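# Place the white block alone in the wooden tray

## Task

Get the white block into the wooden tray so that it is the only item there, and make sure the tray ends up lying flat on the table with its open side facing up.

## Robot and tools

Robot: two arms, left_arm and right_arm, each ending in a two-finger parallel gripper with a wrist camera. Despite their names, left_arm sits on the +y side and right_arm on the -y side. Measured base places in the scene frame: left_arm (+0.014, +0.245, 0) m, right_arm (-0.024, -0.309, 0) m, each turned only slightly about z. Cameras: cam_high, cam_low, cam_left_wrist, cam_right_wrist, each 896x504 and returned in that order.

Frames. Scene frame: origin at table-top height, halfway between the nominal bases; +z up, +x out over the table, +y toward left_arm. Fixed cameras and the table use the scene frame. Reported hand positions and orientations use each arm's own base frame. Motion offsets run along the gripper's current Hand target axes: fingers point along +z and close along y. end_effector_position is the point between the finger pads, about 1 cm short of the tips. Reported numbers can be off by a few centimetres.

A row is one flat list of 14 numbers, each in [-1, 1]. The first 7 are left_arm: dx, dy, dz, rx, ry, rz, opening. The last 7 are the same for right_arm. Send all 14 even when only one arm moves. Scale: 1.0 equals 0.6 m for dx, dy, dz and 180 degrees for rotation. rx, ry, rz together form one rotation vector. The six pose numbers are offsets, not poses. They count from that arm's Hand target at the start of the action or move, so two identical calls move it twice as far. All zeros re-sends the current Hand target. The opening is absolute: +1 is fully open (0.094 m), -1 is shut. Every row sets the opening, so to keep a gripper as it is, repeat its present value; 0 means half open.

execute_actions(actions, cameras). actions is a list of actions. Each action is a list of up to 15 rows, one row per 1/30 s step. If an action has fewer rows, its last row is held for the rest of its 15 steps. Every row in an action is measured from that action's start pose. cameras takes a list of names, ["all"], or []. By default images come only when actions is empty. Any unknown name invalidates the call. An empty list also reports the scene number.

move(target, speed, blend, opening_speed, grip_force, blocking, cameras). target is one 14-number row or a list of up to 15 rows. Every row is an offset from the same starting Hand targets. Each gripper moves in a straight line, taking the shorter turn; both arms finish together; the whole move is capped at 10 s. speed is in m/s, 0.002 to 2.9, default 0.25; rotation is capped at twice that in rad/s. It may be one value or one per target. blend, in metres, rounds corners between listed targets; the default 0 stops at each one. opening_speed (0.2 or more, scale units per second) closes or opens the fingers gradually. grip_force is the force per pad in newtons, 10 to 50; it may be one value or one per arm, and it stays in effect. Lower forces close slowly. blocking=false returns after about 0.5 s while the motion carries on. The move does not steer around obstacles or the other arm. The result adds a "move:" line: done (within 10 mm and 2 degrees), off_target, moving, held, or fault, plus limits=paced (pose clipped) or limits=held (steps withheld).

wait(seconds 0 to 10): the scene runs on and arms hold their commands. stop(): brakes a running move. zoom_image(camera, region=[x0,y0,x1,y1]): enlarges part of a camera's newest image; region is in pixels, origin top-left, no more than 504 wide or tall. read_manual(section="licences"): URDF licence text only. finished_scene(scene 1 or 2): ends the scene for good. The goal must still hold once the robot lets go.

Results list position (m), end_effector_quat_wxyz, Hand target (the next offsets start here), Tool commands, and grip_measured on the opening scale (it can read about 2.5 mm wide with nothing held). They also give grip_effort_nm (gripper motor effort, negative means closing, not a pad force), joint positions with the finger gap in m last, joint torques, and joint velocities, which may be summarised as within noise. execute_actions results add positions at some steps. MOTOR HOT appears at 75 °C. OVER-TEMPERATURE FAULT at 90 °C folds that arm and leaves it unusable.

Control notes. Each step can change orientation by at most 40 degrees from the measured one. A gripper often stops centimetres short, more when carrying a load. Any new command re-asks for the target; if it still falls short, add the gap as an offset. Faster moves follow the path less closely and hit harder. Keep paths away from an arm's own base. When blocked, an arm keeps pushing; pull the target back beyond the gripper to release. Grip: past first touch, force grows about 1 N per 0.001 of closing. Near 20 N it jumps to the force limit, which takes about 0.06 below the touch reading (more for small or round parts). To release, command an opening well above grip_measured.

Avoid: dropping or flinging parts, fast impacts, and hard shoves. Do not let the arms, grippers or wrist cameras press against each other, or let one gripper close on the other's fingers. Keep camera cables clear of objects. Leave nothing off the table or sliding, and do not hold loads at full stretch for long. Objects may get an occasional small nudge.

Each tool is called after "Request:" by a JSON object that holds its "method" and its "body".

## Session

Request:
{"method": "execute_actions", "body": {"actions": []}}

Request:
{"method": "zoom_image", "body": {"camera": "cam_high", "region": [310, 100, 660, 300]}}

Scene clock: 0.00 s.
left_arm: end_effector_position=(+0.3237, +0.0326, +0.0686) grip_measured=+1.000 grip_effort_nm=n/a end_effector_quat_wxyz=(+0.421, -0.375, +0.826, +0.012) | right_arm: end_effector_position=(+0.3215, -0.0611, +0.0928) grip_measured=-0.986 grip_effort_nm=n/a end_effector_quat_wxyz=(+0.560, +0.264, +0.763, +0.186)
Joint positions: left_arm=[-0.143 1.261 0.458 0.007 -0.443 -0.811 0.094] | right_arm=[-0.382 1.265 0.11 0.826 -0.351 0.536 0.001]
Joint velocities: within noise
Joint torques (N m): no reading
Heat: left arm: 29 °C; right arm: 28 °C.
Hand target: left_arm +0.3216, +0.0346, +0.0688; +0.418, -0.375, +0.827, +0.019 | right_arm +0.3220, -0.0612, +0.0938; +0.561, +0.262, +0.764, +0.185
Tool commands: left_gripper/opening=+1.0 right_gripper/opening=-1.0

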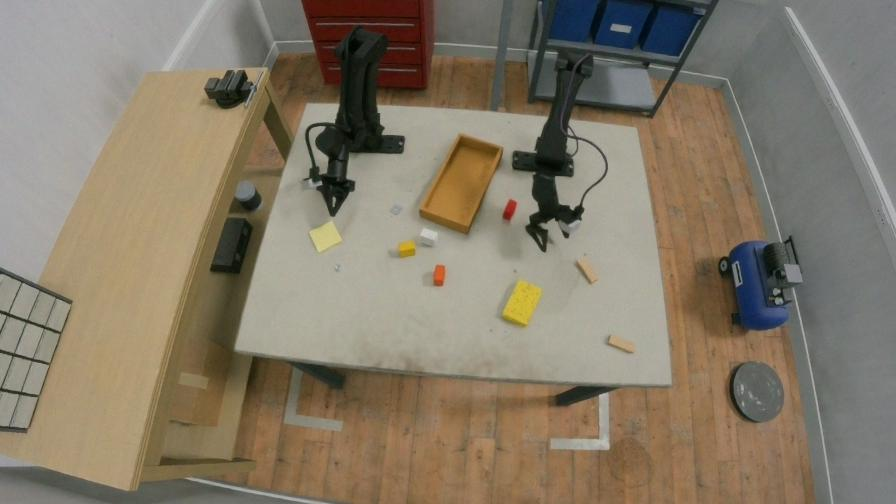

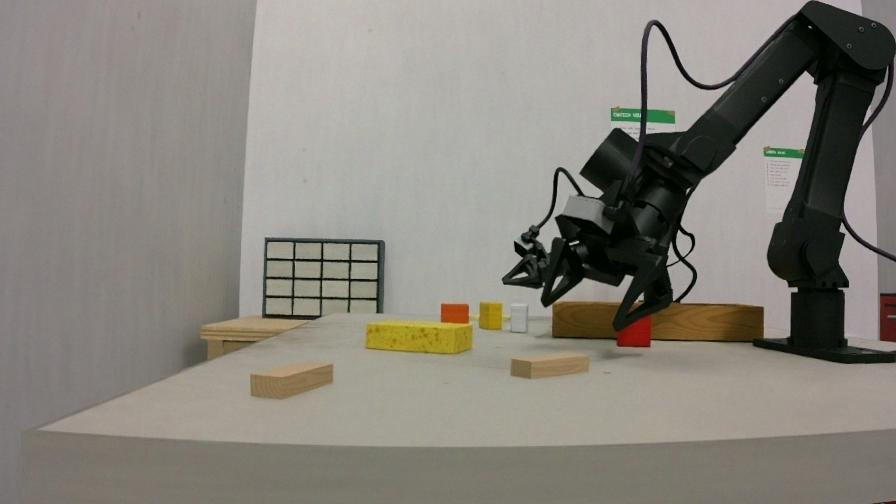

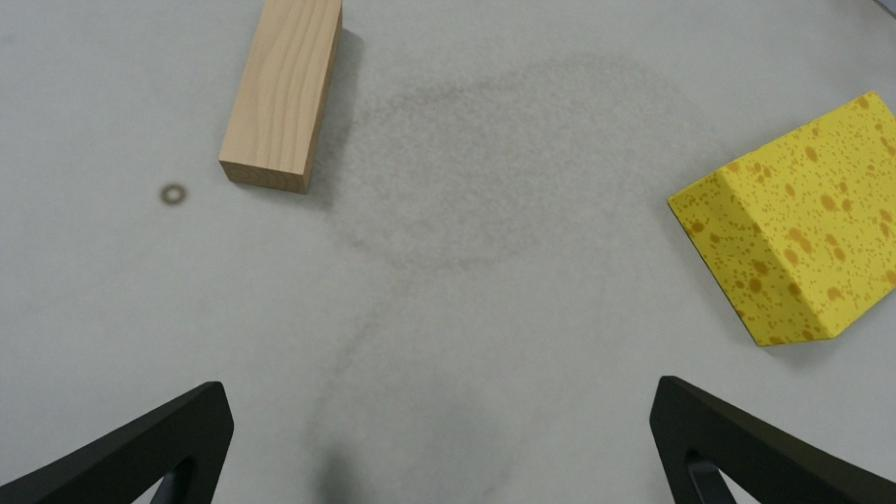

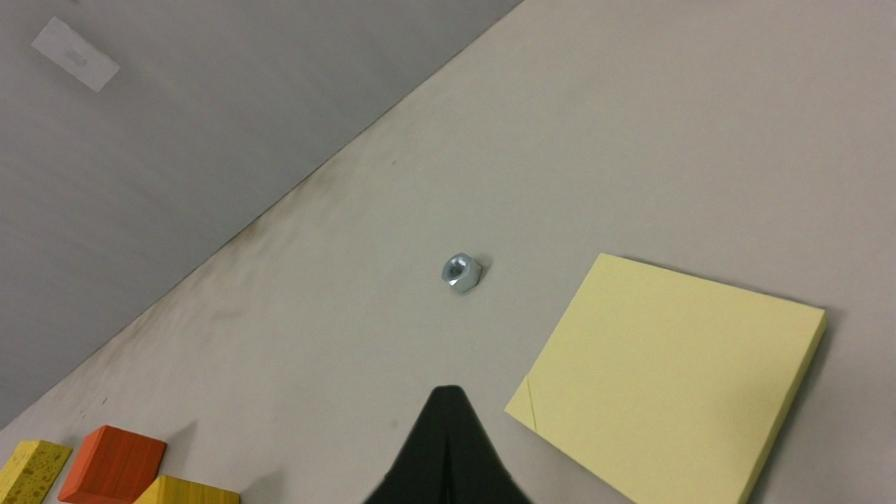

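Scaled by 1.440 from the camera's 896x504 image, which has a finer 1280x720 frame.

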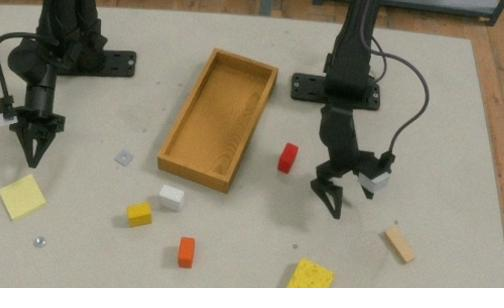

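Request:
{"method": "zoom_image", "body": {"camera": "cam_high", "region": [380, 190, 480, 290]}}

Request:
{"method": "zoom_image", "body": {"camera": "cam_low", "region": [430, 270, 590, 370]}}

Scaled by 5.040 from the camera's 896x504 image, which has a finer 1280x720 frame.

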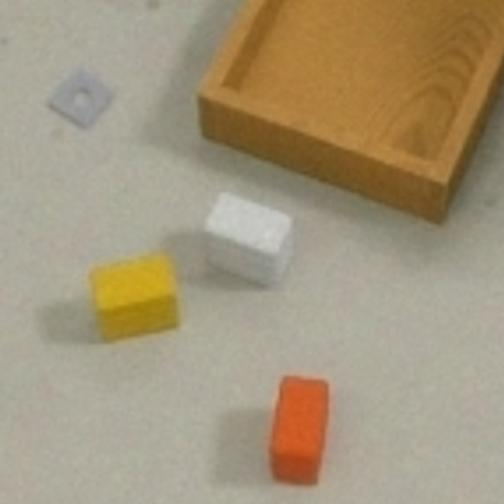

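Scaled by 3.150 from the camera's 896x504 image, which has a finer 1280x720 frame.

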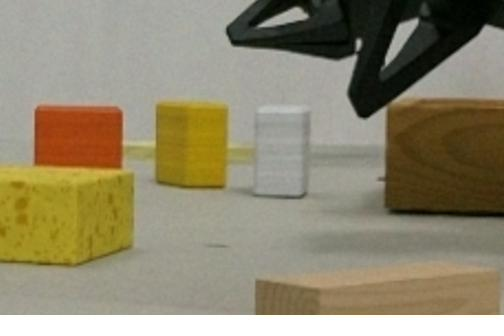

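Request:
{"method": "move", "body": {"target": [0,0,0,0,0,0,1,0.1717,0.4113,0.043,-0.1429,0.4401,-0.5193,0.277], "speed": 0.6, "cameras": ["cam_right_wrist","cam_high"]}}

Scene clock: 33.57 s.
left_arm: end_effector_position=(+0.3237, +0.0326, +0.0686) grip_measured=+1.000 grip_effort_nm=-0.04 end_effector_quat_wxyz=(+0.421, -0.375, +0.826, +0.012) | right_arm: end_effector_position=(+0.3679, +0.1962, +0.1595) grip_measured=+0.275 grip_effort_nm=0.09 end_effector_quat_wxyz=(+0.028, -0.587, +0.809, -0.005)
Joint positions: left_arm=[-0.143 1.261 0.458 0.007 -0.443 -0.811 0.094] | right_arm=[0.488 2.128 2.157 -1.542 0.002 -0.766 0.06]
Joint torques (N m): left_arm=[-0.01 -3.3 6.57 1.69 -0.2 0.03] | right_arm=[-0.01 -8.94 10.18 0.22 -0.01 -0.14]
Heat: left arm: 31 °C; right arm: 31 °C.
Hand target: left_arm +0.3216, +0.0346, +0.0688; +0.418, -0.375, +0.827, +0.019 | right_arm +0.3698, +0.1972, +0.1497; -0.001, -0.592, +0.806, +0.000
Off the commanded pose: left_arm 0.003 m, 1 deg | right_arm 0.010 m, 3 deg.
joint sent to its limit (right arm) — joint 4 (wrist pitch), lower limit. The joint targets still meet the commanded pose.
move: off_target (right_arm)
Images, in order (width x height): cam_high 896x504, cam_right_wrist 896x504.

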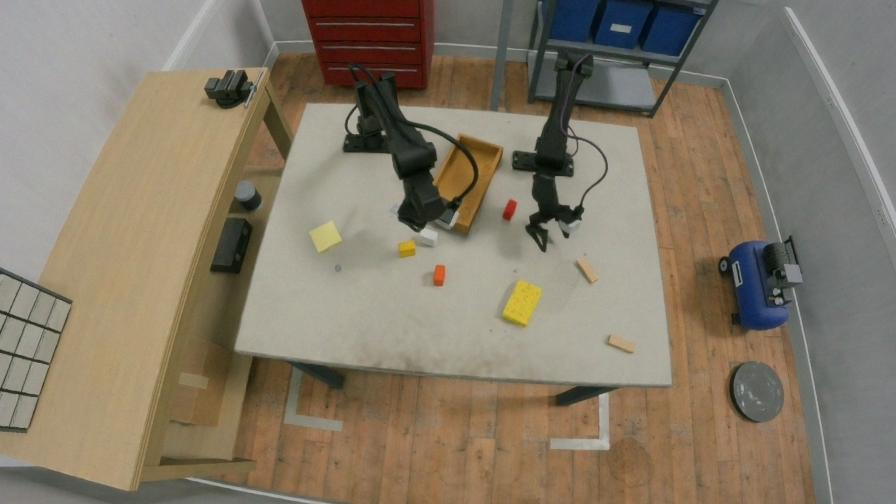

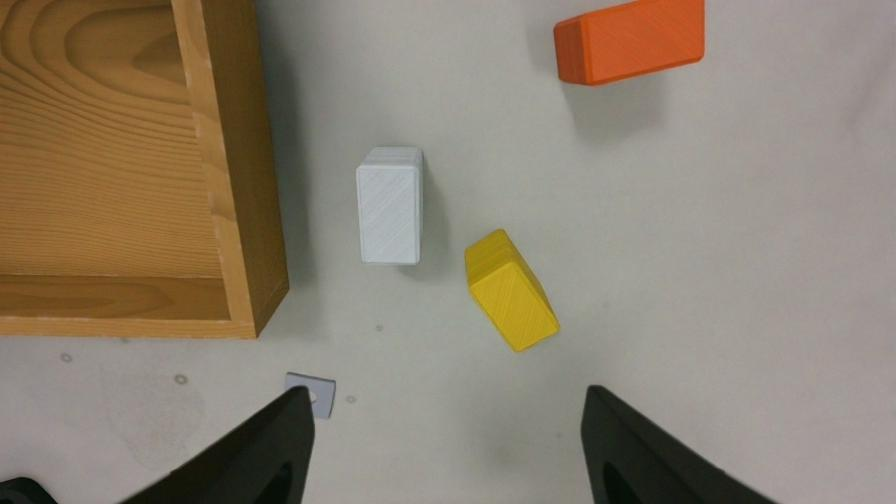

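Request:
{"method": "move", "body": {"target": [0,0,0,0,0,0,1,-0.0188,0.0335,0.1378,0,0,0,0.064], "speed": 0.25, "cameras": ["cam_right_wrist"]}}

Scene clock: 56.70 s.
left_arm: end_effector_position=(+0.3237, +0.0326, +0.0686) grip_measured=+1.000 grip_effort_nm=-0.04 end_effector_quat_wxyz=(+0.421, -0.375, +0.826, +0.012) | right_arm: end_effector_position=(+0.3550, +0.2137, +0.0772) grip_measured=+0.066 grip_effort_nm=-0.15 end_effector_quat_wxyz=(+0.006, -0.595, +0.803, -0.003)
Joint positions: left_arm=[-0.143 1.261 0.458 0.007 -0.443 -0.811 0.094] | right_arm=[0.541 2.128 1.829 -1.259 0.005 -0.734 0.05]
Joint torques (N m): left_arm=[0.03 -3.29 6.56 1.7 -0.19 0.01] | right_arm=[0.03 -11.34 6.15 0.46 -0.04 0.04]
Heat: left arm: 32 °C; right arm: 32 °C.
Hand target: left_arm +0.3216, +0.0346, +0.0688; +0.418, -0.375, +0.827, +0.019 | right_arm +0.3540, +0.2139, +0.0670; -0.001, -0.592, +0.806, +0.000
Off the commanded pose: left_arm 0.003 m, 1 deg | right_arm 0.010 m, 1 deg.
move: done
Images, in order (width x height): cam_right_wrist 896x504.

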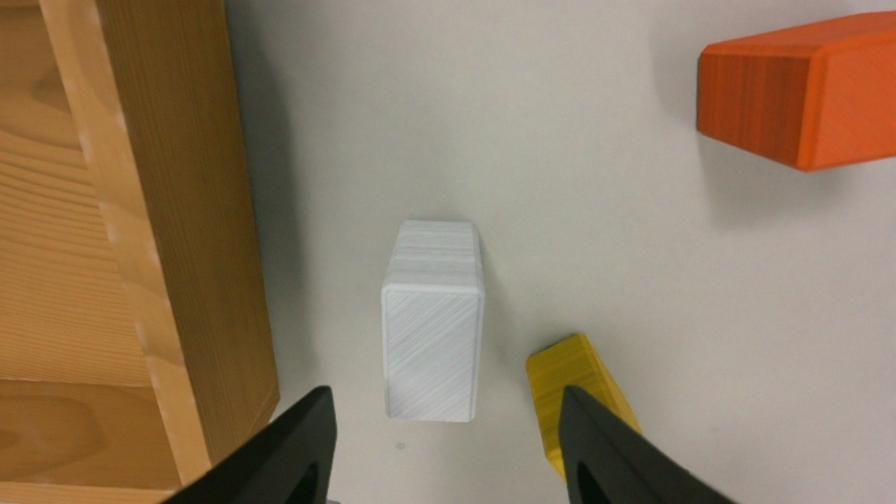

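Request:
{"method": "zoom_image", "body": {"camera": "cam_right_wrist", "region": [340, 200, 540, 440]}}

Scaled by 2.100 from the camera's 896x504 image, which has a finer 1280x720 frame.

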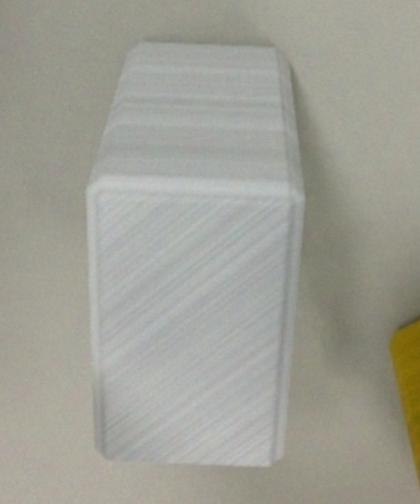

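Request:
{"method": "move", "body": {"target": [[0,0,0,0,0,0,1,0.005,0.0075,0.0853,0,0,0,0.064],[0,0,0,0,0,0,1,0.005,0.0075,0.0853,0,0,0,-0.57],[0,0,0,0,0,0,1,0.005,0.0075,-0.0883,0,0,0,-0.57],[0,0,0,0,0,0,1,-0.0435,0.2352,-0.0883,0,0,0,-0.57],[0,0,0,0,0,0,1,-0.0435,0.2352,0.0333,0,0,0,-0.57]], "speed": [0.2,0.2,0.25,0.3,0.15], "blend": [0,0,0.015,0.015,0], "opening_speed": 1.0, "cameras": ["cam_right_wrist","cam_high","cam_low"]}}

Scene clock: 92.83 s.
left_arm: end_effector_position=(+0.3237, +0.0326, +0.0686) grip_measured=+1.000 grip_effort_nm=-0.04 end_effector_quat_wxyz=(+0.421, -0.375, +0.826, +0.012) | right_arm: end_effector_position=(+0.2267, +0.2818, +0.0500) grip_measured=-0.463 grip_effort_nm=-1.06 end_effector_quat_wxyz=(-0.004, -0.597, +0.802, -0.001)
Joint positions: left_arm=[-0.143 1.261 0.458 0.007 -0.443 -0.811 0.094] | right_arm=[0.891 1.958 1.468 -1.089 0 -0.388 0.025]
Joint torques (N m): left_arm=[0.02 -3.34 6.65 1.69 -0.21 -0.02] | right_arm=[-0.23 -11.03 5.83 0.46 0 0.05]
Heat: left arm: 33 °C; right arm: 35 °C.
Hand target: left_arm +0.3216, +0.0346, +0.0688; +0.418, -0.375, +0.827, +0.019 | right_arm +0.2272, +0.2810, +0.0471; -0.001, -0.592, +0.806, +0.000
Off the commanded pose: left_arm 0.003 m, 1 deg | right_arm 0.003 m, 1 deg.
move: done; target 2's new opening was sent with right_arm's hand 0.017 m and 2 deg from that target
Images, in order (width x height): cam_high 896x504, cam_low 896x504, cam_right_wrist 896x504.

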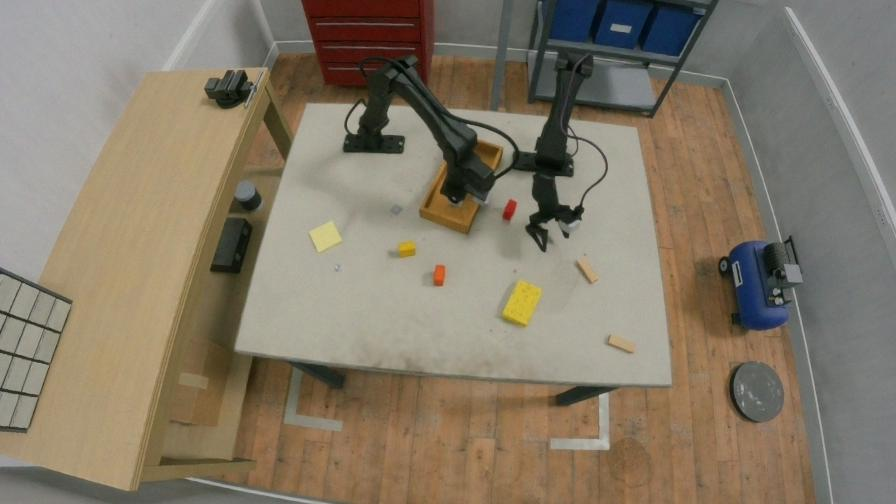

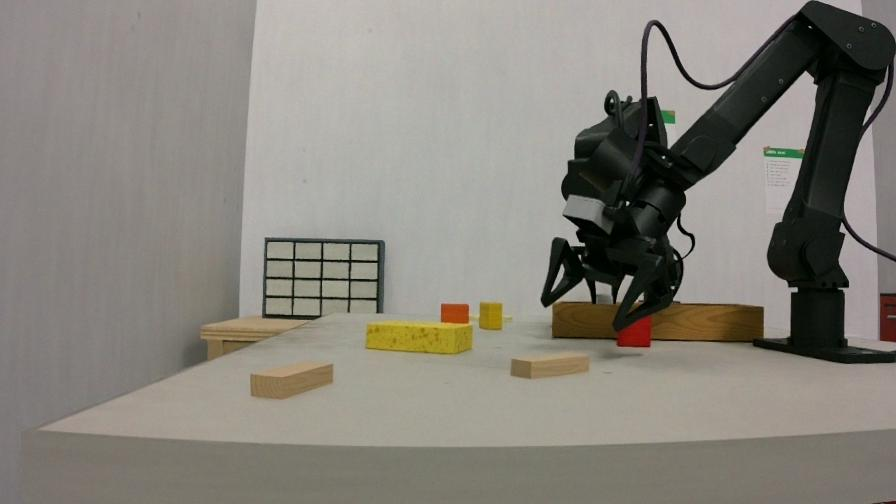

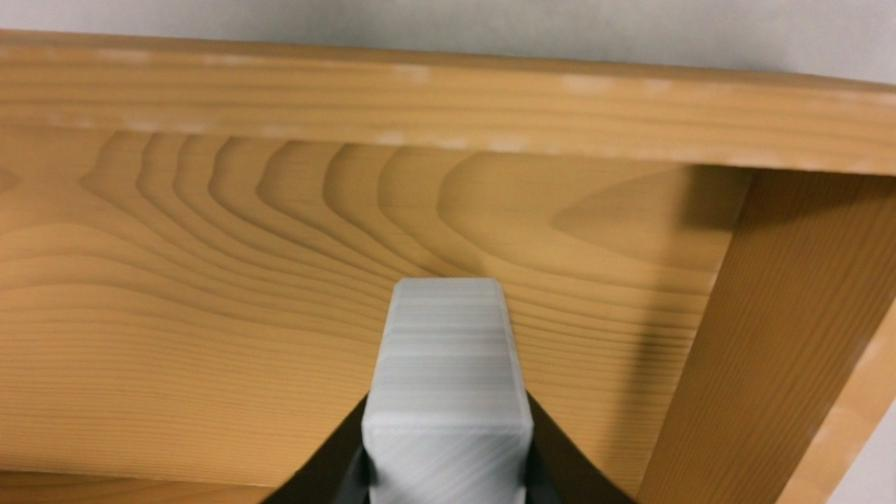

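Request:
{"method": "move", "body": {"target": [[0,0,0,0,0,0,1,0,0,0.0317,0,0,0,-0.57],[0,0,0,0,0,0,1,0,0,0.0317,0,0,0,0.0],[0,0,0,0,0,0,1,0,0,-0.138,0,0,0,0.0]], "speed": [0.05,0.1,0.2], "opening_speed": 0.8, "cameras": ["cam_right_wrist","cam_high"]}}

Scene clock: 107.57 s.
left_arm: end_effector_position=(+0.3237, +0.0326, +0.0686) grip_measured=+1.000 grip_effort_nm=-0.04 end_effector_quat_wxyz=(+0.421, -0.375, +0.826, +0.012) | right_arm: end_effector_position=(+0.2256, +0.2804, +0.1143) grip_measured=-0.002 grip_effort_nm=0.10 end_effector_quat_wxyz=(-0.017, -0.597, +0.802, -0.005)
Joint positions: left_arm=[-0.143 1.261 0.458 0.007 -0.443 -0.811 0.094] | right_arm=[0.891 1.947 1.709 -1.369 0.001 -0.388 0.047]
Joint torques (N m): left_arm=[0.02 -3.41 6.48 1.69 -0.19 0.05] | right_arm=[-0.21 -13 9.68 0.02 -0.01 0.04]
Heat: left arm: 33 °C; right arm: 36 °C.
Hand target: left_arm +0.3216, +0.0346, +0.0688; +0.418, -0.375, +0.827, +0.019 | right_arm +0.2272, +0.2810, +0.1298; -0.001, -0.592, +0.806, +0.000
Off the commanded pose: left_arm 0.003 m, 1 deg | right_arm 0.016 m, 2 deg.
move: off_target (right_arm); target 2's new opening was sent with right_arm's hand 0.013 m and 1 deg from that target
Images, in order (width x height): cam_high 896x504, cam_right_wrist 896x504.

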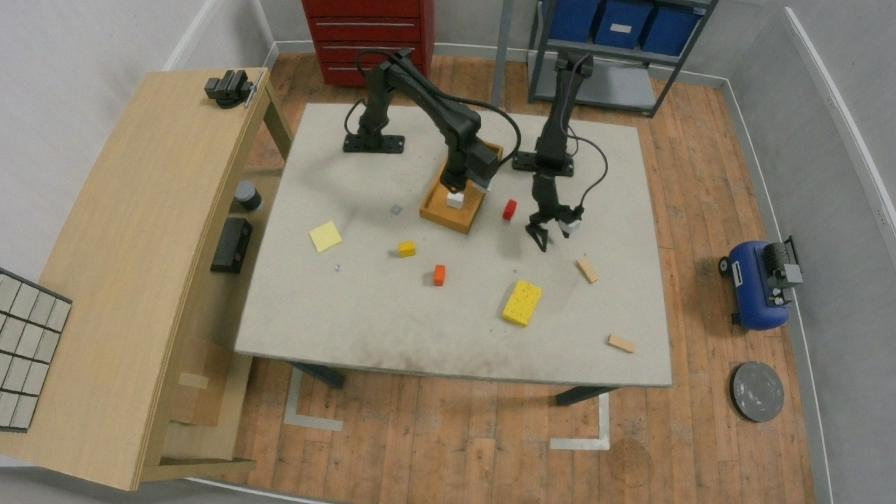

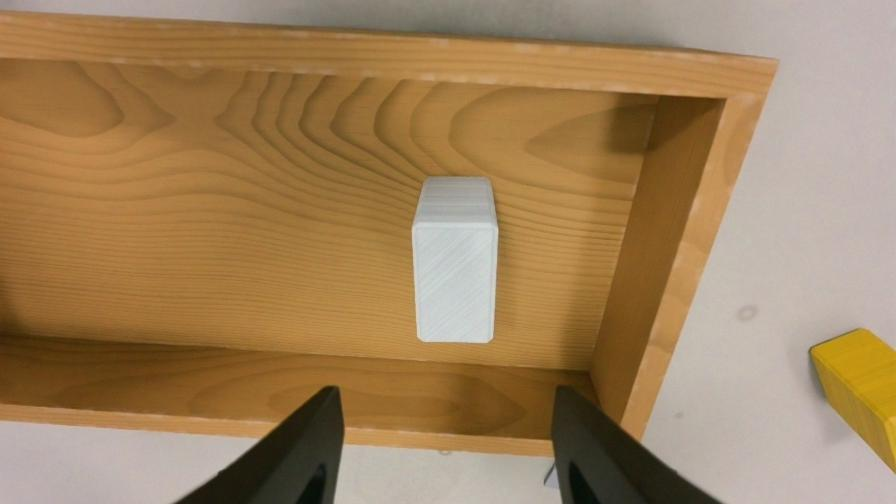

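The white block is standing upright in the tray, the tray is flat, and the gripper is clear of both.

Request:
{"method": "finished_scene", "body": {"scene": 2}}

The scene is finished: the task was done.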